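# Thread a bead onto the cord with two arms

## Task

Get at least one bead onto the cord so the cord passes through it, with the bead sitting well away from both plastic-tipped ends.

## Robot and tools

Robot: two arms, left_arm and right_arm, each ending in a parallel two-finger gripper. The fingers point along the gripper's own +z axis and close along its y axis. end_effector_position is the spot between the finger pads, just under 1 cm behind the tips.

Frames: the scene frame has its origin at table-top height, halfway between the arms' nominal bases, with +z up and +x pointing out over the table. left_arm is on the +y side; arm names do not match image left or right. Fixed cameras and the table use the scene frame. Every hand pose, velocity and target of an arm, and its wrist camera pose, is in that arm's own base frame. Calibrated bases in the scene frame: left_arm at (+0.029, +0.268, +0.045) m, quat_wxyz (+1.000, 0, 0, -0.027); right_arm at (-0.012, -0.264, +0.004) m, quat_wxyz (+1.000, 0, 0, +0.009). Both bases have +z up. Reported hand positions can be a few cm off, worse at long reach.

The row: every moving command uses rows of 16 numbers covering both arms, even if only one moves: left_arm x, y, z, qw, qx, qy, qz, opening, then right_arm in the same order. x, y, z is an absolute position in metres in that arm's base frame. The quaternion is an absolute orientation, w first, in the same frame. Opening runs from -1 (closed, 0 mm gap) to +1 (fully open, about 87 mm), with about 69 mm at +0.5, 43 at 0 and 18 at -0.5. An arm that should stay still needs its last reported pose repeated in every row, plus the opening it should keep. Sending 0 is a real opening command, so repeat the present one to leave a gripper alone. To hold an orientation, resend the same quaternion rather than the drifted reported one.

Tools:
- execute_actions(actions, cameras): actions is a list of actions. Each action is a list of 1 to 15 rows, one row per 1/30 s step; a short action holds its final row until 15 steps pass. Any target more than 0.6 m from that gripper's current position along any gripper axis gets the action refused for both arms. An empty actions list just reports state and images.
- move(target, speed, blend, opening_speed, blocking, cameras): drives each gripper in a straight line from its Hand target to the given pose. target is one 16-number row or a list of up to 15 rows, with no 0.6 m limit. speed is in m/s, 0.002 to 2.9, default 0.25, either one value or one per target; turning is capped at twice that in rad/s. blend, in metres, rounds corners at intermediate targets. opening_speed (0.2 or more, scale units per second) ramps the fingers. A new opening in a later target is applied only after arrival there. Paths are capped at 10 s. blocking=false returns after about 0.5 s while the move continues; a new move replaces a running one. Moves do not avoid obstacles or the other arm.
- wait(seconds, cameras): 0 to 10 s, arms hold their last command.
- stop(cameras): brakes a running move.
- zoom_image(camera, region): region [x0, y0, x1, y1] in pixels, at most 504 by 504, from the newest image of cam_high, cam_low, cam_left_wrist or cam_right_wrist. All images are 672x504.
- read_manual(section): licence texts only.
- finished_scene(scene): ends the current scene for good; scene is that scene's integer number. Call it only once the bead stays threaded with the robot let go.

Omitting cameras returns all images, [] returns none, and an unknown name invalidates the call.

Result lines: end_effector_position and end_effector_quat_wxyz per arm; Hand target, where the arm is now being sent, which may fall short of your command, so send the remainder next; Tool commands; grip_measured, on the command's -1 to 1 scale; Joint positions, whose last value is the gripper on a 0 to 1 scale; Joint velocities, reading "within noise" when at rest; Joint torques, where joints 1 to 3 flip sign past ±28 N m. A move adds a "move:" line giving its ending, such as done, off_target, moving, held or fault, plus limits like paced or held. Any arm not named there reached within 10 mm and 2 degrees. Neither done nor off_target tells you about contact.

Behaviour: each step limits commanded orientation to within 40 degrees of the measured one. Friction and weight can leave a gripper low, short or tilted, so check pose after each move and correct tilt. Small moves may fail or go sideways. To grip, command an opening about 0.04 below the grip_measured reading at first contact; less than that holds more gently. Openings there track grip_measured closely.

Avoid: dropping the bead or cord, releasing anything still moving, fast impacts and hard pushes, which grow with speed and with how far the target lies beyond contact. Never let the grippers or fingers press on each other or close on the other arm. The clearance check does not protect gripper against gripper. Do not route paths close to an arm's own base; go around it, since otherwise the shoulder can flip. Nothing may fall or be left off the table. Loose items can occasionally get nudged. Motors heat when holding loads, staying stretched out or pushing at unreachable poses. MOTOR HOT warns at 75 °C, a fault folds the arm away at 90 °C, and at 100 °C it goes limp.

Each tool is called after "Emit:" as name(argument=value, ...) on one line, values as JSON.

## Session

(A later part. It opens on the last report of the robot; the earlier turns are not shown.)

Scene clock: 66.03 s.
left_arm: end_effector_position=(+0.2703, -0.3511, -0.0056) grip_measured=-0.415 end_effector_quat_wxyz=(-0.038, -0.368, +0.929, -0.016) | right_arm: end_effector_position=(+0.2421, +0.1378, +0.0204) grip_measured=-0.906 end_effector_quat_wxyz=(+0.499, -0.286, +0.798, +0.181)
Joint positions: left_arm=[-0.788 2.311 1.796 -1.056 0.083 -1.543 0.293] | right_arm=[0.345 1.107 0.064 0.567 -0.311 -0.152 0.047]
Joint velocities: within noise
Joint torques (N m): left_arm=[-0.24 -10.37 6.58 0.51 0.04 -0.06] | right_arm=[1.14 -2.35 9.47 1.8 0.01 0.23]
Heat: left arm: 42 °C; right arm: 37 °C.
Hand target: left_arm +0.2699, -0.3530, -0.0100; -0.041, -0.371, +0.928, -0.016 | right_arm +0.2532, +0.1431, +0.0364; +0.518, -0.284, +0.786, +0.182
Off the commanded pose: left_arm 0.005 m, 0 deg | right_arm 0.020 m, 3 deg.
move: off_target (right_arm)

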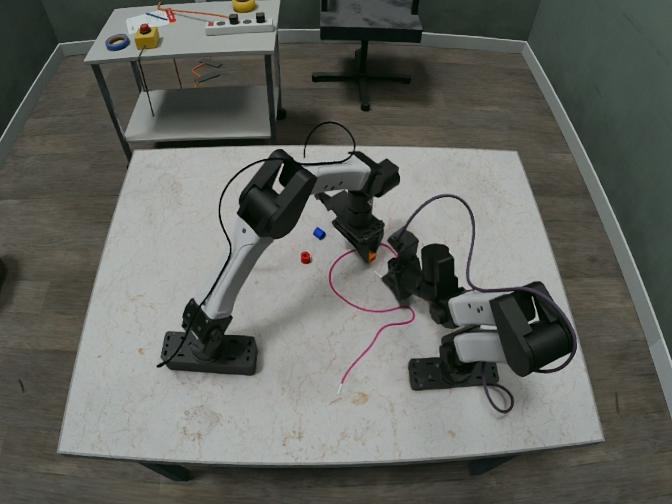

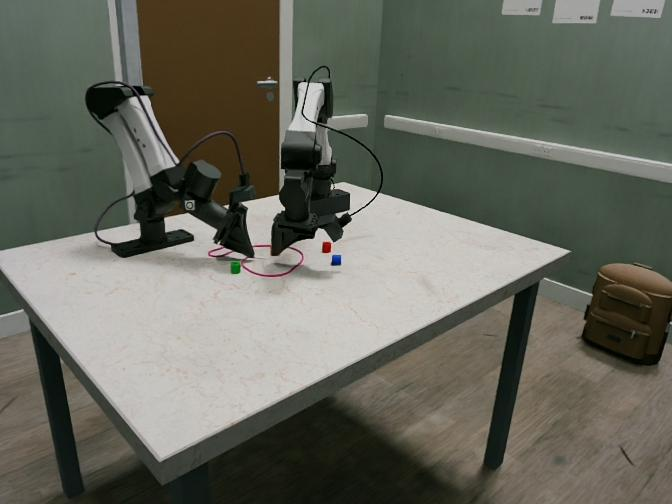

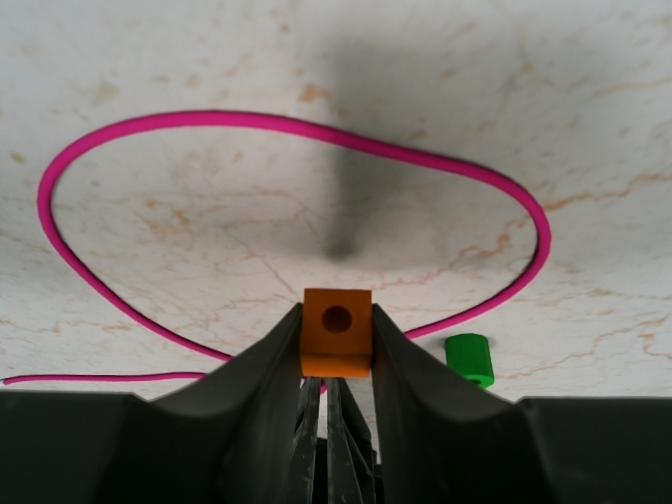

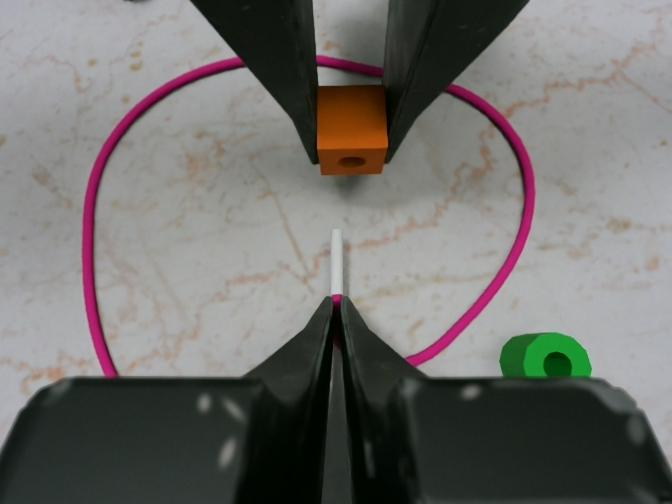

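Emit:
move(target=[0.2665, -0.3495, -0.0345, -0.0405, -0.3710, 0.9276, -0.0162, -0.5, 0.254, 0.1435, 0.036, 0.518, -0.284, 0.786, 0.182, -1], speed=0.06, cameras=["cam_right_wrist","cam_low","cam_left_wrist"])

Emit:
zoom_image(camera="cam_low", region=[240, 230, 310, 280])

Emit:
zoom_image(camera="cam_right_wrist", region=[270, 120, 410, 320])

Scene clock: 67.70 s.
left_arm: end_effector_position=(+0.2674, -0.3481, -0.0292) grip_measured=-0.415 end_effector_quat_wxyz=(-0.038, -0.369, +0.929, -0.017) | right_arm: end_effector_position=(+0.2420, +0.1377, +0.0209) grip_measured=-0.906 end_effector_quat_wxyz=(+0.500, -0.285, +0.797, +0.181)
Joint positions: left_arm=[-0.788 2.323 1.719 -0.964 0.083 -1.544 0.293] | right_arm=[0.345 1.102 0.064 0.564 -0.311 -0.151 0.047]
Joint velocities: within noise
Joint torques (N m): left_arm=[-0.27 -10.13 6.31 0.45 0.03 -0.11] | right_arm=[1.13 -1.99 9.5 1.85 0 0.25]
Heat: left arm: 43 °C; right arm: 37 °C.
Hand target: left_arm +0.2664, -0.3495, -0.0344; -0.041, -0.371, +0.928, -0.016 | right_arm +0.2531, +0.1430, +0.0364; +0.518, -0.284, +0.786, +0.182
Off the commanded pose: left_arm 0.006 m, 0 deg | right_arm 0.020 m, 2 deg.
move: off_target (right_arm)
Images, in order (width x height): cam_low 672x504, cam_left_wrist 672x504, cam_right_wrist 672x504.

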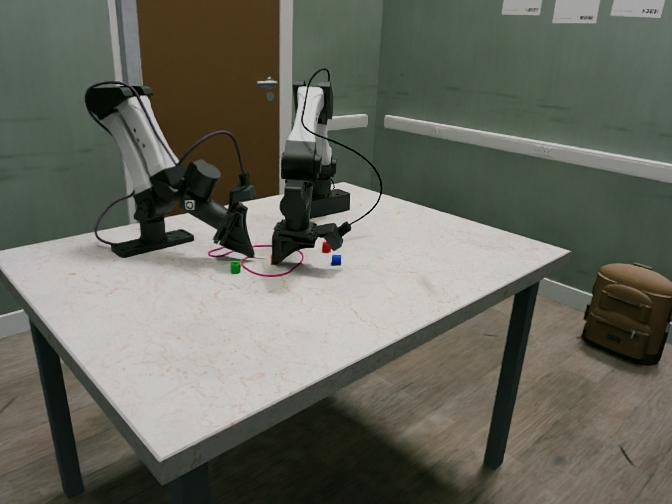

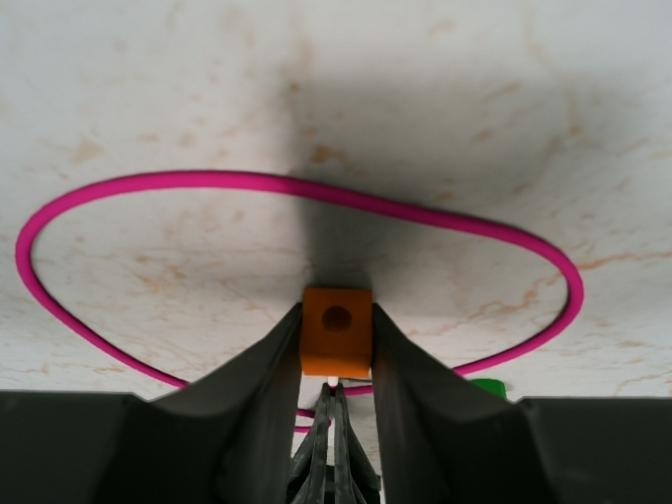

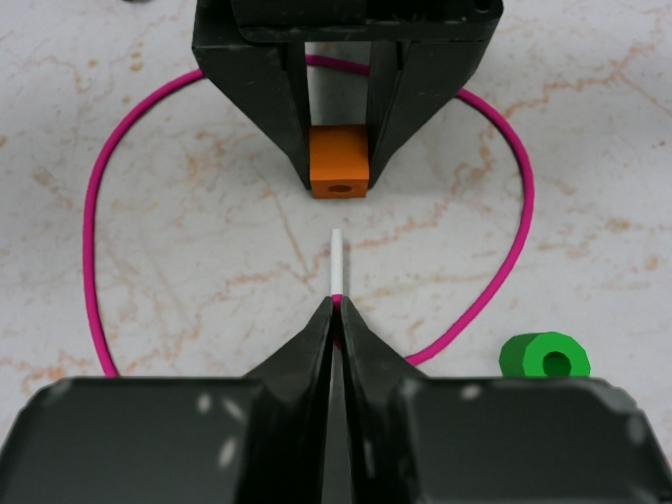

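Scaled by 7.200 from the camera's 672x504 image, which has a finer 960x720 frame.

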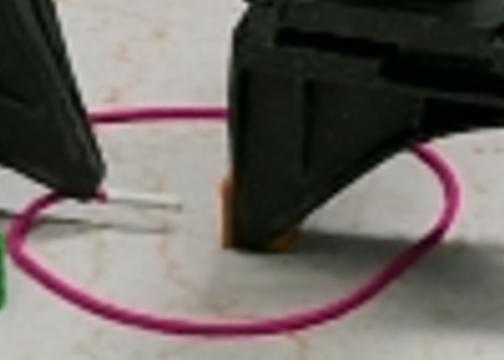

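Scaled by 2.520 from the camera's 672x504 image, which has a finer 960x720 frame.

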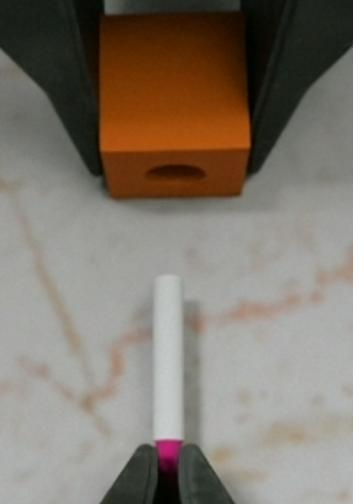

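Emit:
move(target=[0.2535, -0.3603, -0.0345, -0.0405, -0.3710, 0.9276, -0.0162, -0.5, 0.254, 0.1435, 0.036, 0.518, -0.284, 0.786, 0.182, -1], speed=0.05, cameras=["cam_right_wrist","cam_low","cam_left_wrist"])

Emit:
zoom_image(camera="cam_low", region=[230, 200, 300, 270])

Emit:
zoom_image(camera="cam_right_wrist", region=[270, 120, 410, 320])

Scene clock: 69.03 s.
left_arm: end_effector_position=(+0.2552, -0.3593, -0.0302) grip_measured=-0.415 end_effector_quat_wxyz=(-0.038, -0.368, +0.929, -0.017) | right_arm: end_effector_position=(+0.2417, +0.1376, +0.0205) grip_measured=-0.906 end_effector_quat_wxyz=(+0.499, -0.285, +0.798, +0.181)
Joint positions: left_arm=[-0.825 2.323 1.714 -0.957 0.084 -1.581 0.293] | right_arm=[0.345 1.102 0.064 0.562 -0.311 -0.151 0.047]
Joint velocities: within noise
Joint torques (N m): left_arm=[-0.39 -10.51 5.78 0.47 0.04 -0.17] | right_arm=[1.13 -1.94 9.57 1.83 0.03 0.29]
Heat: left arm: 43 °C; right arm: 37 °C.
Hand target: left_arm +0.2535, -0.3602, -0.0345; -0.041, -0.371, +0.928, -0.016 | right_arm +0.2531, +0.1431, +0.0364; +0.518, -0.284, +0.786, +0.182
Off the commanded pose: left_arm 0.005 m, 0 deg | right_arm 0.021 m, 3 deg.
move: off_target (right_arm)
Images, in order (width x height): cam_low 672x504, cam_left_wrist 672x504, cam_right_wrist 672x504.

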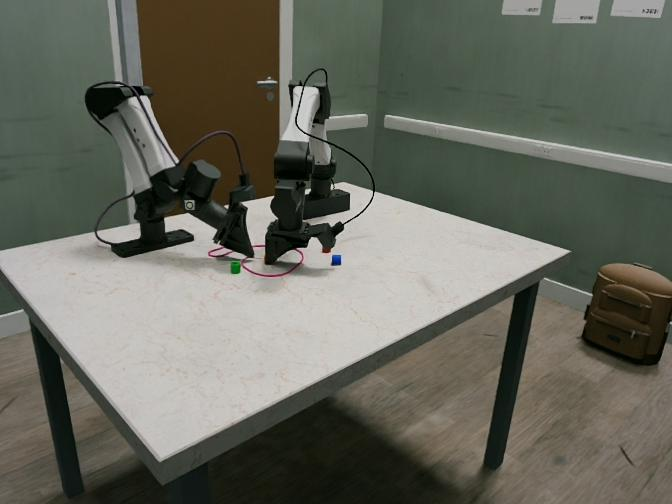

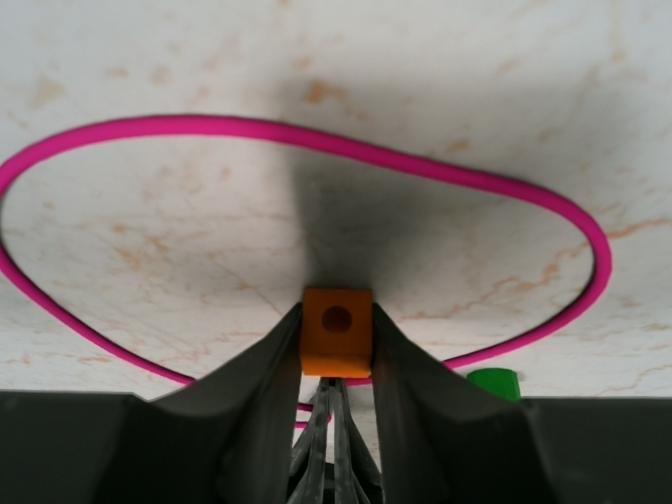

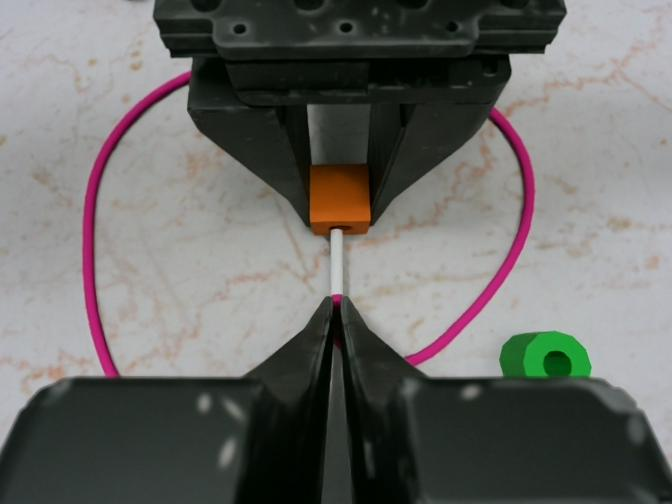

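Scaled by 7.200 from the camera's 672x504 image, which has a finer 960x720 frame.

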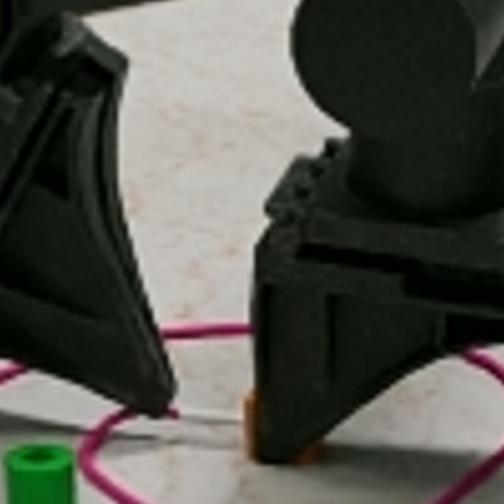

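Scaled by 2.520 from the camera's 672x504 image, which has a finer 960x720 frame.

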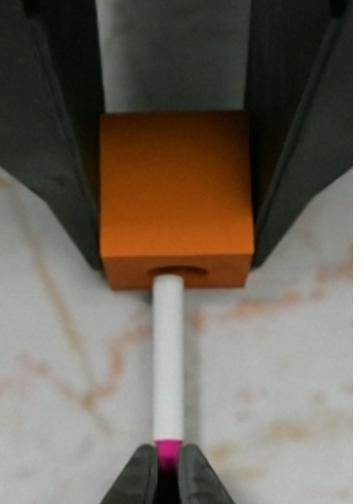

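Emit:
move(target=[[0.2520, -0.3585, -0.0345, -0.0405, -0.3710, 0.9276, -0.0162, -0.5, 0.254, 0.1435, 0.036, 0.518, -0.284, 0.786, 0.182, -1],[0.2475, -0.3635, -0.0345, -0.0405, -0.3710, 0.9276, -0.0162, -0.5, 0.254, 0.1435, 0.036, 0.518, -0.284, 0.786, 0.182, -1]], speed=0.03, cameras=["cam_right_wrist","cam_low","cam_left_wrist"])

Emit:
zoom_image(camera="cam_low", region=[230, 200, 300, 270])

Emit:
zoom_image(camera="cam_right_wrist", region=[270, 120, 410, 320])

Scene clock: 70.50 s.
left_arm: end_effector_position=(+0.2508, -0.3631, -0.0309) grip_measured=-0.415 end_effector_quat_wxyz=(-0.044, -0.371, +0.927, -0.019) | right_arm: end_effector_position=(+0.2417, +0.1376, +0.0204) grip_measured=-0.906 end_effector_quat_wxyz=(+0.499, -0.285, +0.798, +0.181)
Joint positions: left_arm=[-0.834 2.323 1.708 -0.951 0.095 -1.596 0.293] | right_arm=[0.345 1.102 0.064 0.562 -0.311 -0.151 0.047]
Joint velocities: within noise
Joint torques (N m): left_arm=[-0.94 -11.15 5.26 0.44 -0.08 -0.13] | right_arm=[1.03 -1.96 9.61 1.87 0 0.26]
Heat: left arm: 43 °C; right arm: 38 °C.
Hand target: left_arm +0.2476, -0.3635, -0.0344; -0.041, -0.371, +0.928, -0.016 | right_arm +0.2530, +0.1430, +0.0364; +0.518, -0.284, +0.786, +0.182
Off the commanded pose: left_arm 0.005 m, 0 deg | right_arm 0.021 m, 3 deg.
move: off_target (right_arm)
Images, in order (width x height): cam_low 672x504, cam_left_wrist 672x504, cam_right_wrist 672x504.

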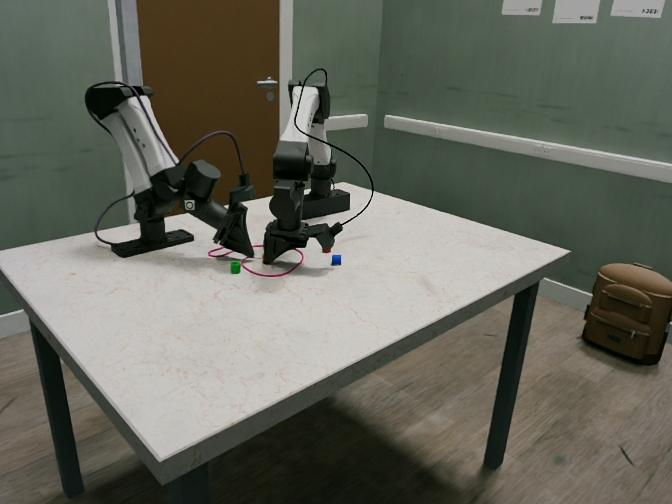

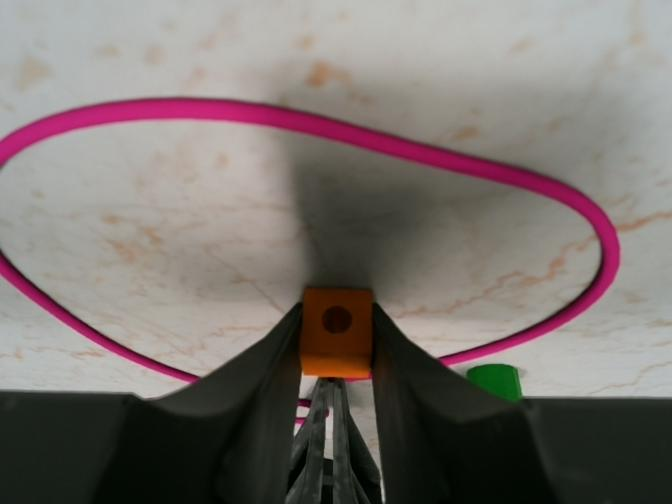

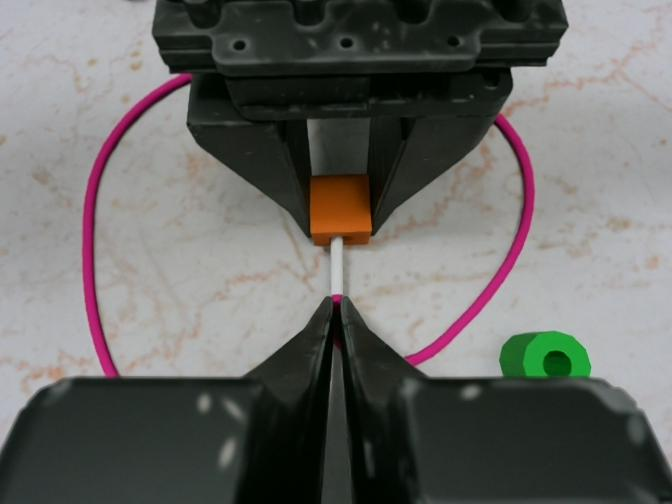

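Scaled by 7.200 from the camera's 672x504 image, which has a finer 960x720 frame.

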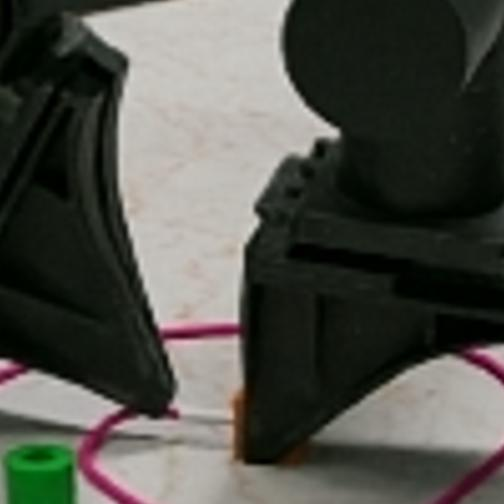

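Scaled by 2.520 from the camera's 672x504 image, which has a finer 960x720 frame.

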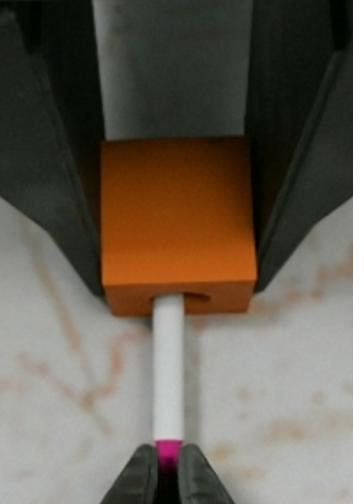

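Emit:
move(target=[[0.2450, -0.3595, -0.0345, -0.0405, -0.3710, 0.9276, -0.0162, -0.5, 0.254, 0.1435, 0.036, 0.518, -0.284, 0.786, 0.182, -1]], speed=0.03, cameras=["cam_right_wrist","cam_left_wrist"])

Emit:
zoom_image(camera="cam_right_wrist", region=[270, 120, 410, 320])

Scene clock: 71.50 s.
left_arm: end_effector_position=(+0.2490, -0.3638, -0.0317) grip_measured=-0.415 end_effector_quat_wxyz=(-0.047, -0.371, +0.927, -0.024) | right_arm: end_effector_position=(+0.2418, +0.1376, +0.0209) grip_measured=-0.906 end_effector_quat_wxyz=(+0.499, -0.285, +0.798, +0.181)
Joint positions: left_arm=[-0.834 2.316 1.69 -0.932 0.106 -1.596 0.293] | right_arm=[0.345 1.1 0.064 0.561 -0.311 -0.151 0.047]
Joint velocities: within noise
Joint torques (N m): left_arm=[-0.85 -11.84 4.26 0.44 -0.2 -0.09] | right_arm=[1.07 -1.85 9.58 1.86 0 0.24]
Heat: left arm: 44 °C; right arm: 38 °C.
Hand target: left_arm +0.2451, -0.3595, -0.0345; -0.041, -0.371, +0.928, -0.016 | right_arm +0.2530, +0.1430, +0.0364; +0.518, -0.284, +0.786, +0.182
Off the commanded pose: left_arm 0.007 m, 1 deg | right_arm 0.020 m, 3 deg.
move: off_target (right_arm)
Images, in order (width x height): cam_left_wrist 672x504, cam_right_wrist 672x504.

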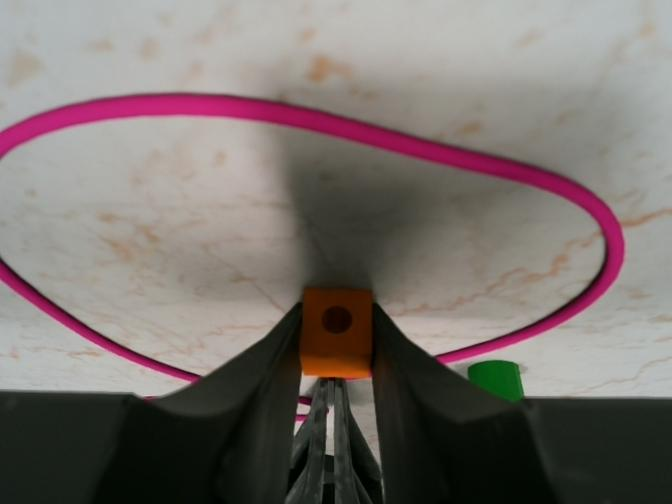

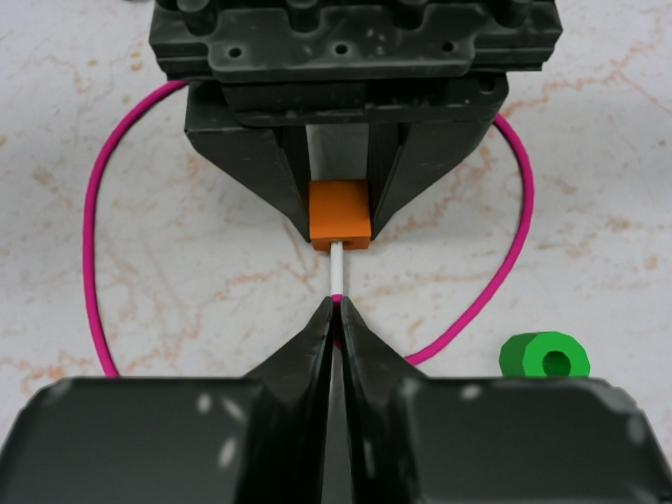

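Scaled by 2.520 from the camera's 672x504 image, which has a finer 960x720 frame.

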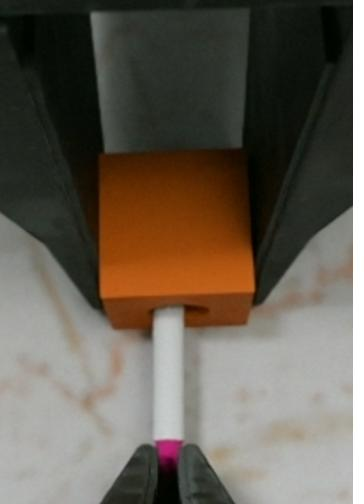

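Emit:
move(target=[[0.2395, -0.3650, -0.0345, -0.0405, -0.3710, 0.9276, -0.0162, -0.5, 0.254, 0.1435, 0.036, 0.518, -0.284, 0.786, 0.182, -1]], speed=0.03, cameras=["cam_right_wrist","cam_left_wrist"])

Emit:
zoom_image(camera="cam_right_wrist", region=[270, 120, 410, 320])

Scene clock: 72.47 s.
left_arm: end_effector_position=(+0.2443, -0.3679, -0.0316) grip_measured=-0.415 end_effector_quat_wxyz=(-0.048, -0.372, +0.927, -0.024) | right_arm: end_effector_position=(+0.2417, +0.1376, +0.0207) grip_measured=-0.906 end_effector_quat_wxyz=(+0.499, -0.285, +0.798, +0.181)
Joint positions: left_arm=[-0.848 2.316 1.69 -0.932 0.107 -1.612 0.293] | right_arm=[0.345 1.1 0.064 0.56 -0.311 -0.151 0.047]
Joint velocities: within noise
Joint torques (N m): left_arm=[-1.2 -11.7 4.4 0.43 -0.23 -0.14] | right_arm=[1.09 -1.83 9.54 1.83 0.01 0.23]
Heat: left arm: 44 °C; right arm: 38 °C.
Hand target: left_arm +0.2396, -0.3651, -0.0344; -0.041, -0.371, +0.928, -0.016 | right_arm +0.2530, +0.1430, +0.0364; +0.518, -0.284, +0.786, +0.182
Off the commanded pose: left_arm 0.006 m, 1 deg | right_arm 0.020 m, 3 deg.
move: off_target (right_arm)
Images, in order (width x height): cam_left_wrist 672x504, cam_right_wrist 672x504.

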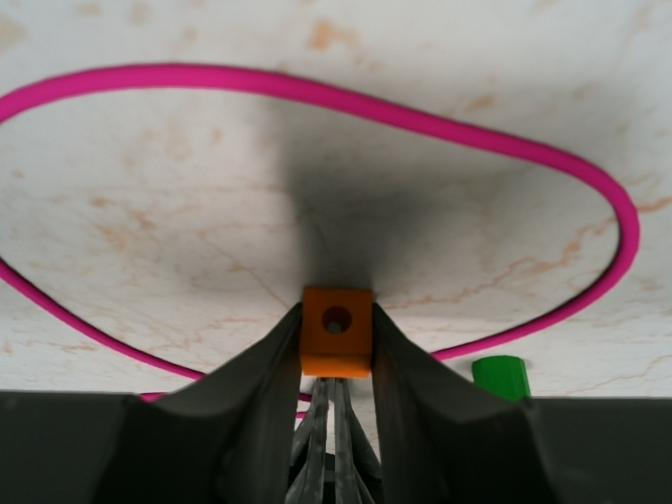

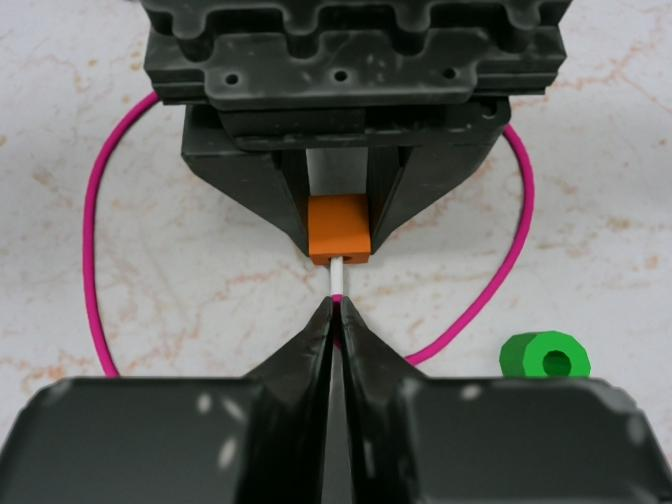

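Scaled by 2.520 from the camera's 672x504 image, which has a finer 960x720 frame.

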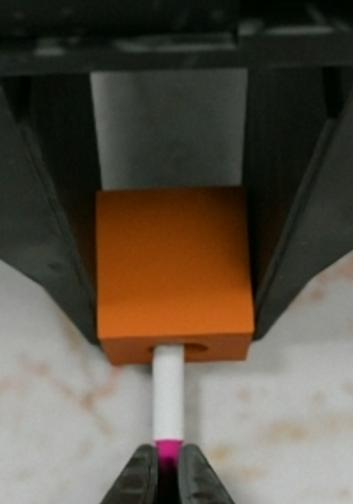

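Emit:
move(target=[[0.2300, -0.3730, -0.0345, -0.0405, -0.3710, 0.9276, -0.0162, -0.5, 0.254, 0.1435, 0.036, 0.518, -0.284, 0.786, 0.182, -1]], speed=0.03)

Emit:
zoom_image(camera="cam_right_wrist", region=[270, 120, 410, 320])

Emit:
zoom_image(camera="cam_low", region=[210, 160, 310, 270])

Emit:
zoom_image(camera="cam_left_wrist", region=[280, 260, 400, 400])

Scene clock: 73.60 s.
left_arm: end_effector_position=(+0.2345, -0.3761, -0.0315) grip_measured=-0.415 end_effector_quat_wxyz=(-0.049, -0.371, +0.927, -0.023) | right_arm: end_effector_position=(+0.2417, +0.1375, +0.0206) grip_measured=-0.906 end_effector_quat_wxyz=(+0.499, -0.285, +0.798, +0.181)
Joint positions: left_arm=[-0.877 2.316 1.69 -0.93 0.107 -1.64 0.293] | right_arm=[0.345 1.1 0.064 0.56 -0.311 -0.151 0.047]
Joint velocities: within noise
Joint torques (N m): left_arm=[-1.17 -11.84 4.27 0.41 -0.22 -0.11] | right_arm=[1.2 -1.76 9.62 1.88 0.02 0.25]
Heat: left arm: 44 °C; right arm: 38 °C.
Hand target: left_arm +0.2301, -0.3731, -0.0344; -0.041, -0.371, +0.928, -0.016 | right_arm +0.2530, +0.1430, +0.0364; +0.518, -0.284, +0.786, +0.182
Off the commanded pose: left_arm 0.006 m, 1 deg | right_arm 0.021 m, 3 deg.
move: off_target (right_arm)

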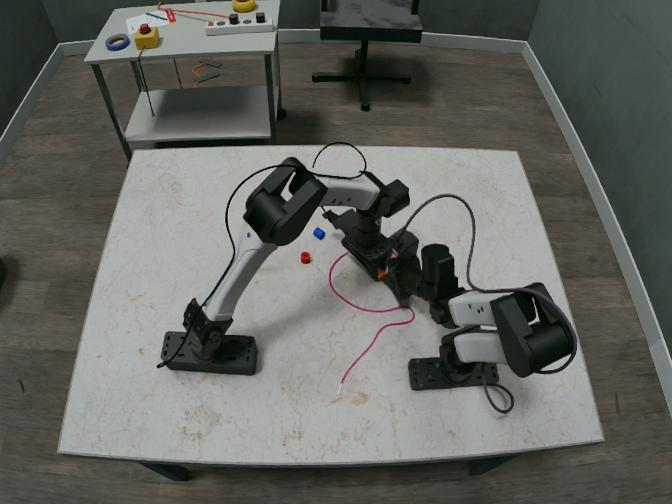

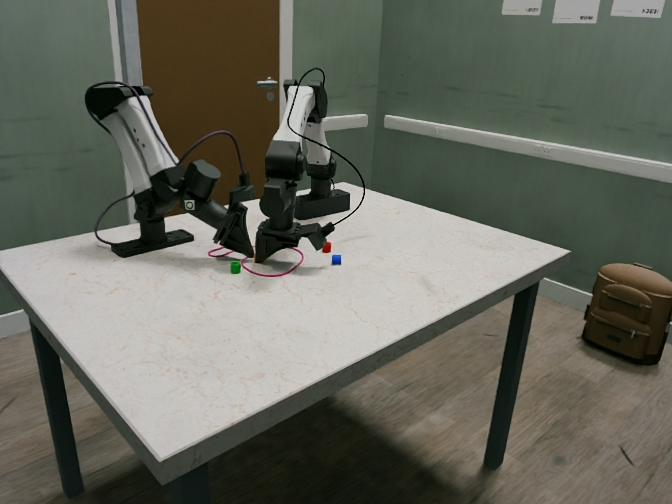

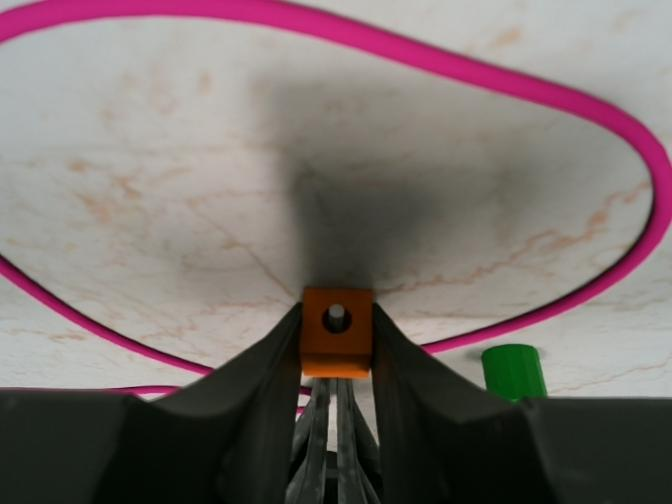

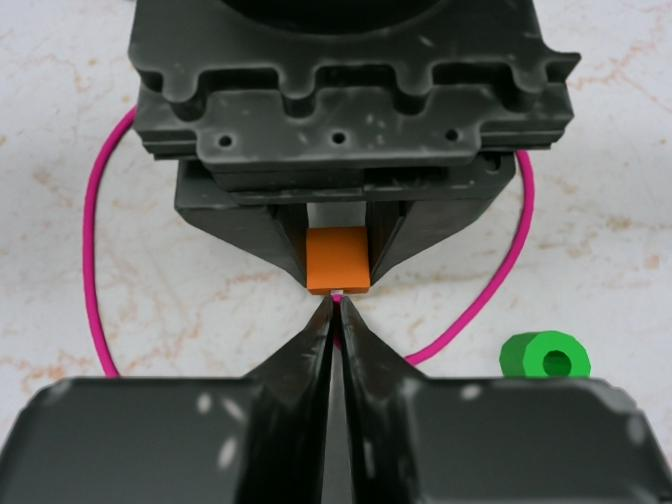

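Scaled by 2.520 from the camera's 672x504 image, which has a finer 960x720 frame.

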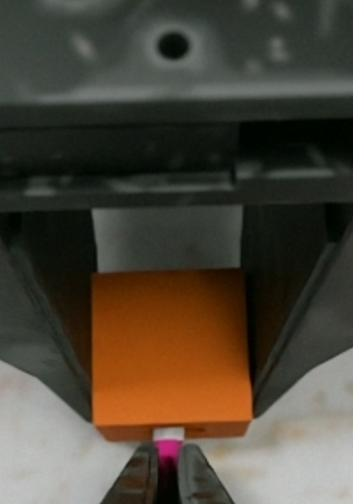

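Scaled by 4.582 from the camera's 672x504 image, which has a finer 960x720 frame.

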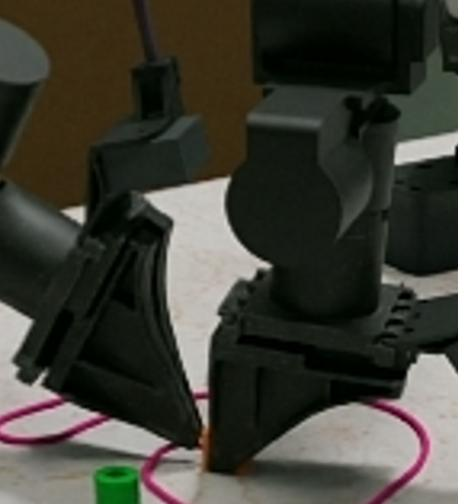

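Scaled by 3.600 from the camera's 672x504 image, which has a finer 960x720 frame.

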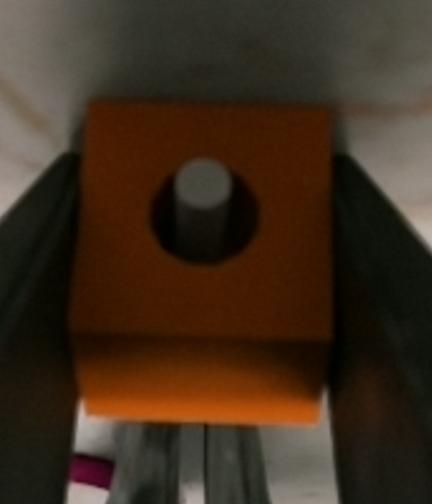

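Emit:
move(target=[[0.2265, -0.3763, -0.0365, -0.0405, -0.3710, 0.9276, -0.0162, -0.5, 0.254, 0.1435, 0.036, 0.518, -0.284, 0.786, 0.182, -1]], speed=0.03)

Emit:
zoom_image(camera="cam_right_wrist", region=[270, 120, 410, 320])

Emit:
zoom_image(camera="cam_low", region=[210, 160, 310, 270])

Emit:
zoom_image(camera="cam_left_wrist", region=[280, 260, 400, 400])

Scene clock: 74.70 s.
left_arm: end_effector_position=(+0.2325, -0.3782, -0.0315) grip_measured=-0.415 end_effector_quat_wxyz=(-0.049, -0.373, +0.926, -0.024) | right_arm: end_effector_position=(+0.2416, +0.1374, +0.0205) grip_measured=-0.906 end_effector_quat_wxyz=(+0.499, -0.285, +0.798, +0.181)
Joint positions: left_arm=[-0.884 2.316 1.69 -0.929 0.107 -1.65 0.293] | right_arm=[0.345 1.1 0.064 0.559 -0.31 -0.151 0.047]
Joint velocities: within noise
Joint torques (N m): left_arm=[-1.61 -11.43 4.14 0.49 -0.21 -0.11] | right_arm=[1.09 -1.87 9.52 1.91 0.02 0.22]
Heat: left arm: 44 °C; right arm: 38 °C.
Hand target: left_arm +0.2266, -0.3763, -0.0364; -0.041, -0.371, +0.928, -0.016 | right_arm +0.2530, +0.1430, +0.0365; +0.518, -0.284, +0.786, +0.182
Off the commanded pose: left_arm 0.008 m, 1 deg | right_arm 0.021 m, 3 deg.
move: off_target (right_arm)

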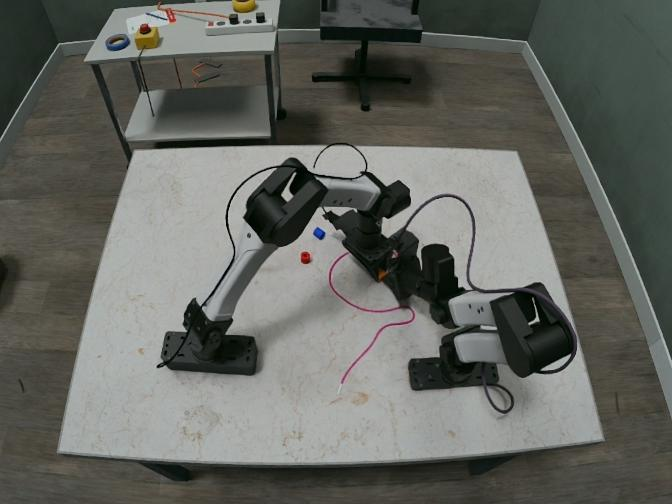

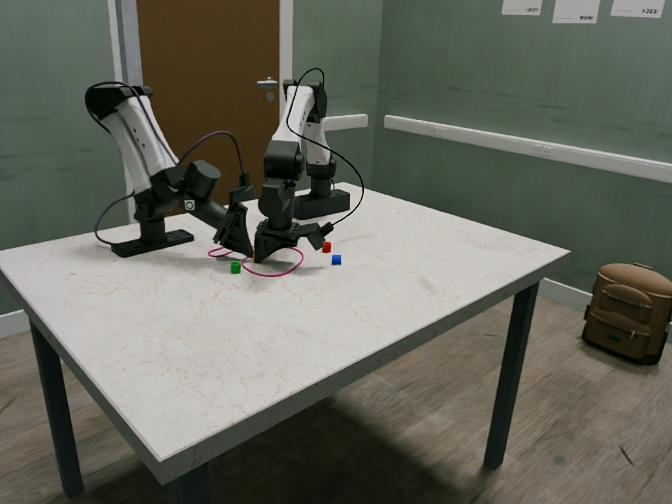

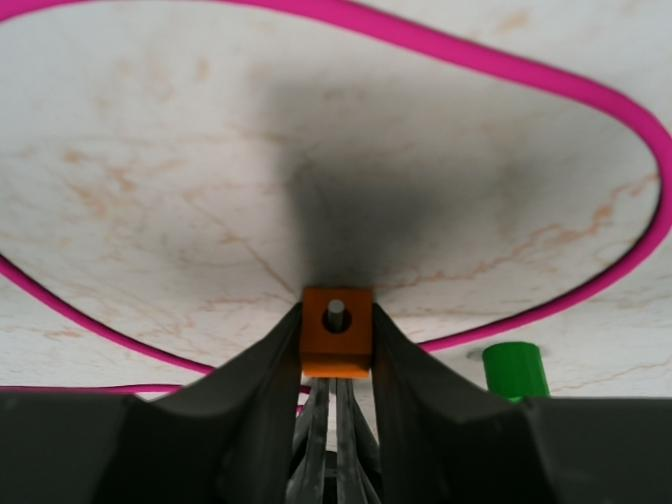

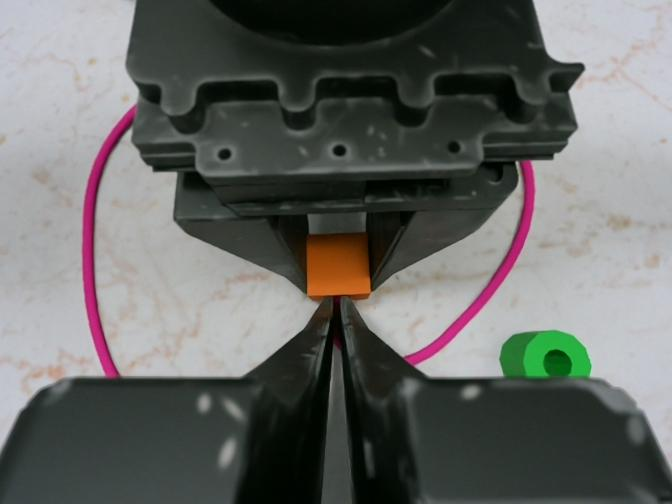

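Scaled by 2.520 from the camera's 672x504 image, which has a finer 960x720 frame.

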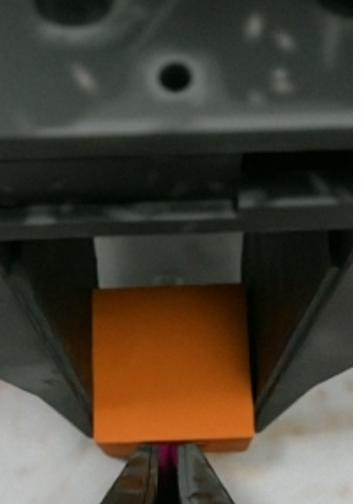

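Scaled by 4.582 from the camera's 672x504 image, which has a finer 960x720 frame.

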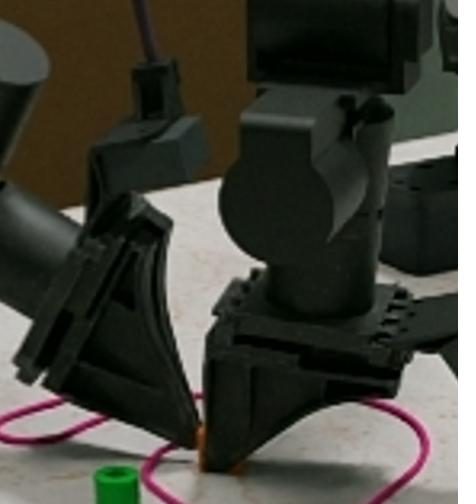

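Scaled by 3.600 from the camera's 672x504 image, which has a finer 960x720 frame.

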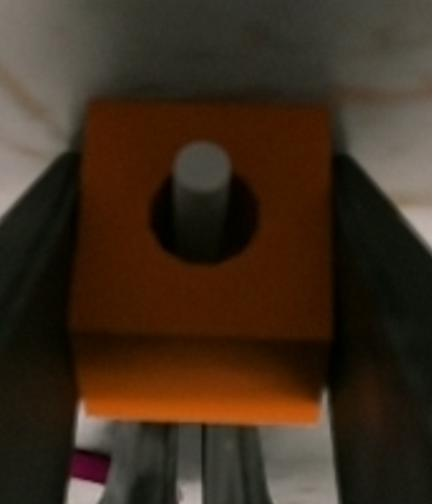

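Emit:
move(target=[[0.2265, -0.3763, -0.0365, -0.0405, -0.3710, 0.9276, -0.0162, -0.5, 0.254, 0.1435, 0.036, 0.518, -0.284, 0.786, 0.182, -0.6],[0.2265, -0.3763, -0.0365, -0.0405, -0.3710, 0.9276, -0.0162, -0.5, 0.2455, 0.1365, 0.030, 0.518, -0.284, 0.786, 0.182, -0.6]], speed=0.04, opening_speed=0.8)

Emit:
zoom_image(camera="cam_right_wrist", region=[270, 200, 410, 400])

Emit:
zoom_image(camera="cam_low", region=[210, 200, 310, 280])

Emit:
zoom_image(camera="cam_left_wrist", region=[280, 260, 400, 400])

Scene clock: 76.60 s.
left_arm: end_effector_position=(+0.2325, -0.3782, -0.0315) grip_measured=-0.415 end_effector_quat_wxyz=(-0.049, -0.373, +0.926, -0.023) | right_arm: end_effector_position=(+0.2424, +0.1363, +0.0232) grip_measured=-0.600 end_effector_quat_wxyz=(+0.502, -0.283, +0.797, +0.182)
Joint positions: left_arm=[-0.884 2.316 1.69 -0.929 0.107 -1.651 0.293] | right_arm=[0.336 1.083 0.064 0.549 -0.317 -0.151 0.2]
Joint velocities: within noise
Joint torques (N m): left_arm=[-1.58 -11.48 4.22 0.46 -0.21 -0.12] | right_arm=[-0.17 -2.56 5.56 2.12 -0.14 0.14]
Heat: left arm: 44 °C; right arm: 38 °C.
Hand target: left_arm +0.2266, -0.3763, -0.0364; -0.041, -0.371, +0.928, -0.016 | right_arm +0.2455, +0.1366, +0.0298; +0.518, -0.284, +0.786, +0.182
Off the commanded pose: left_arm 0.008 m, 1 deg | right_arm 0.007 m, 2 deg.
move: done

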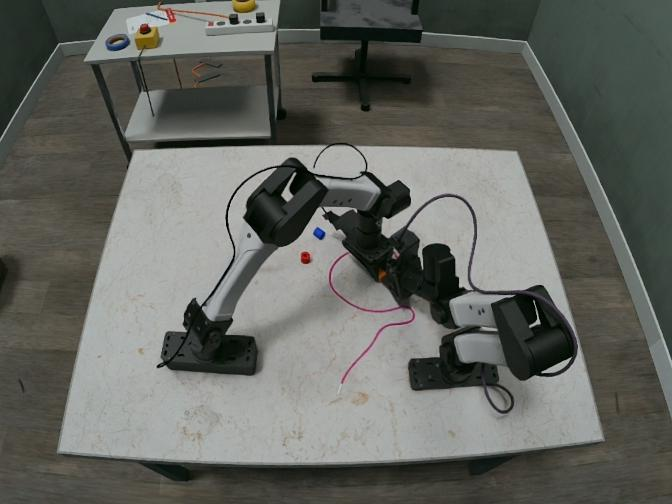

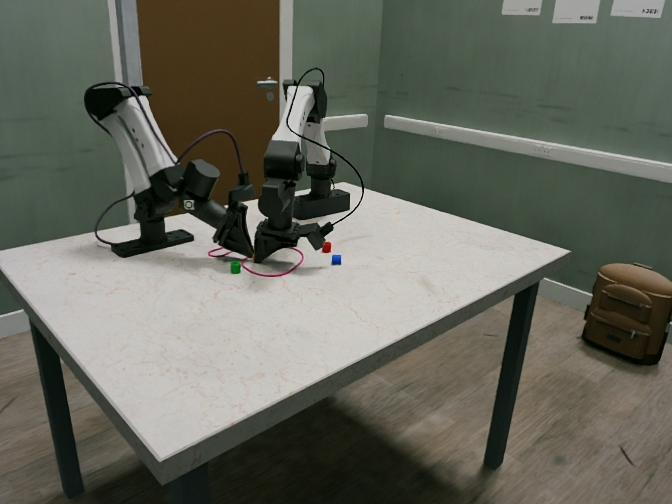

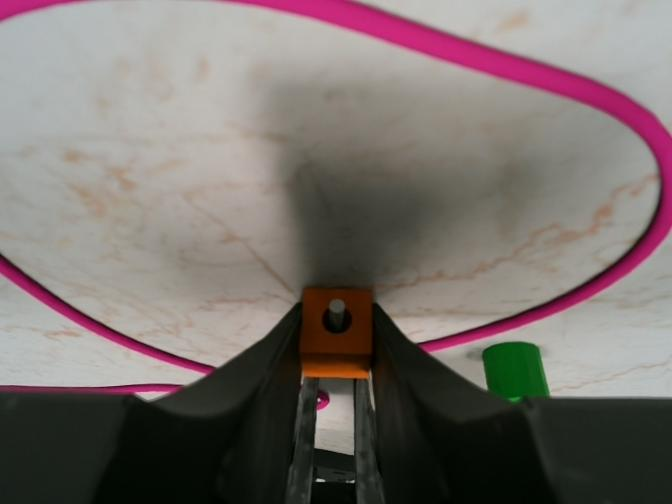

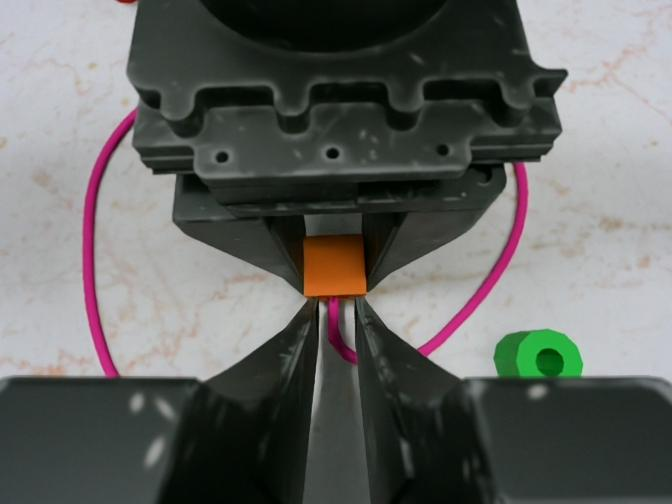

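Scaled by 2.520 from the camera's 672x504 image, which has a finer 960x720 frame.

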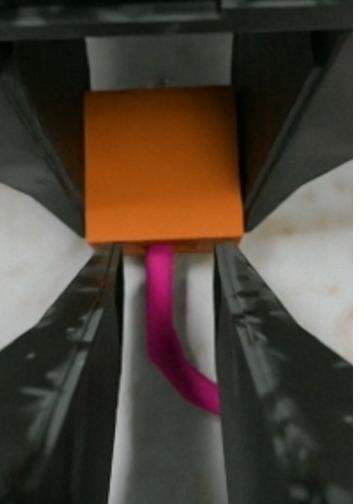

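Scaled by 5.040 from the camera's 672x504 image, which has a finer 960x720 frame.

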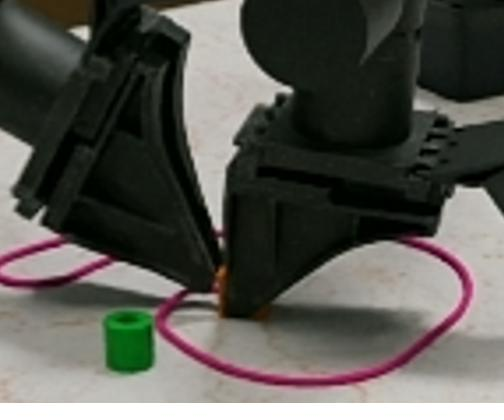

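Scaled by 3.600 from the camera's 672x504 image, which has a finer 960x720 frame.

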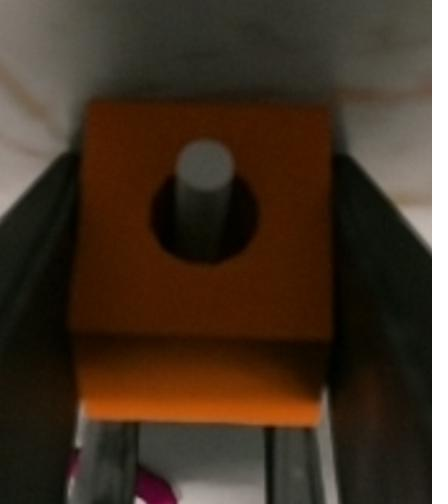

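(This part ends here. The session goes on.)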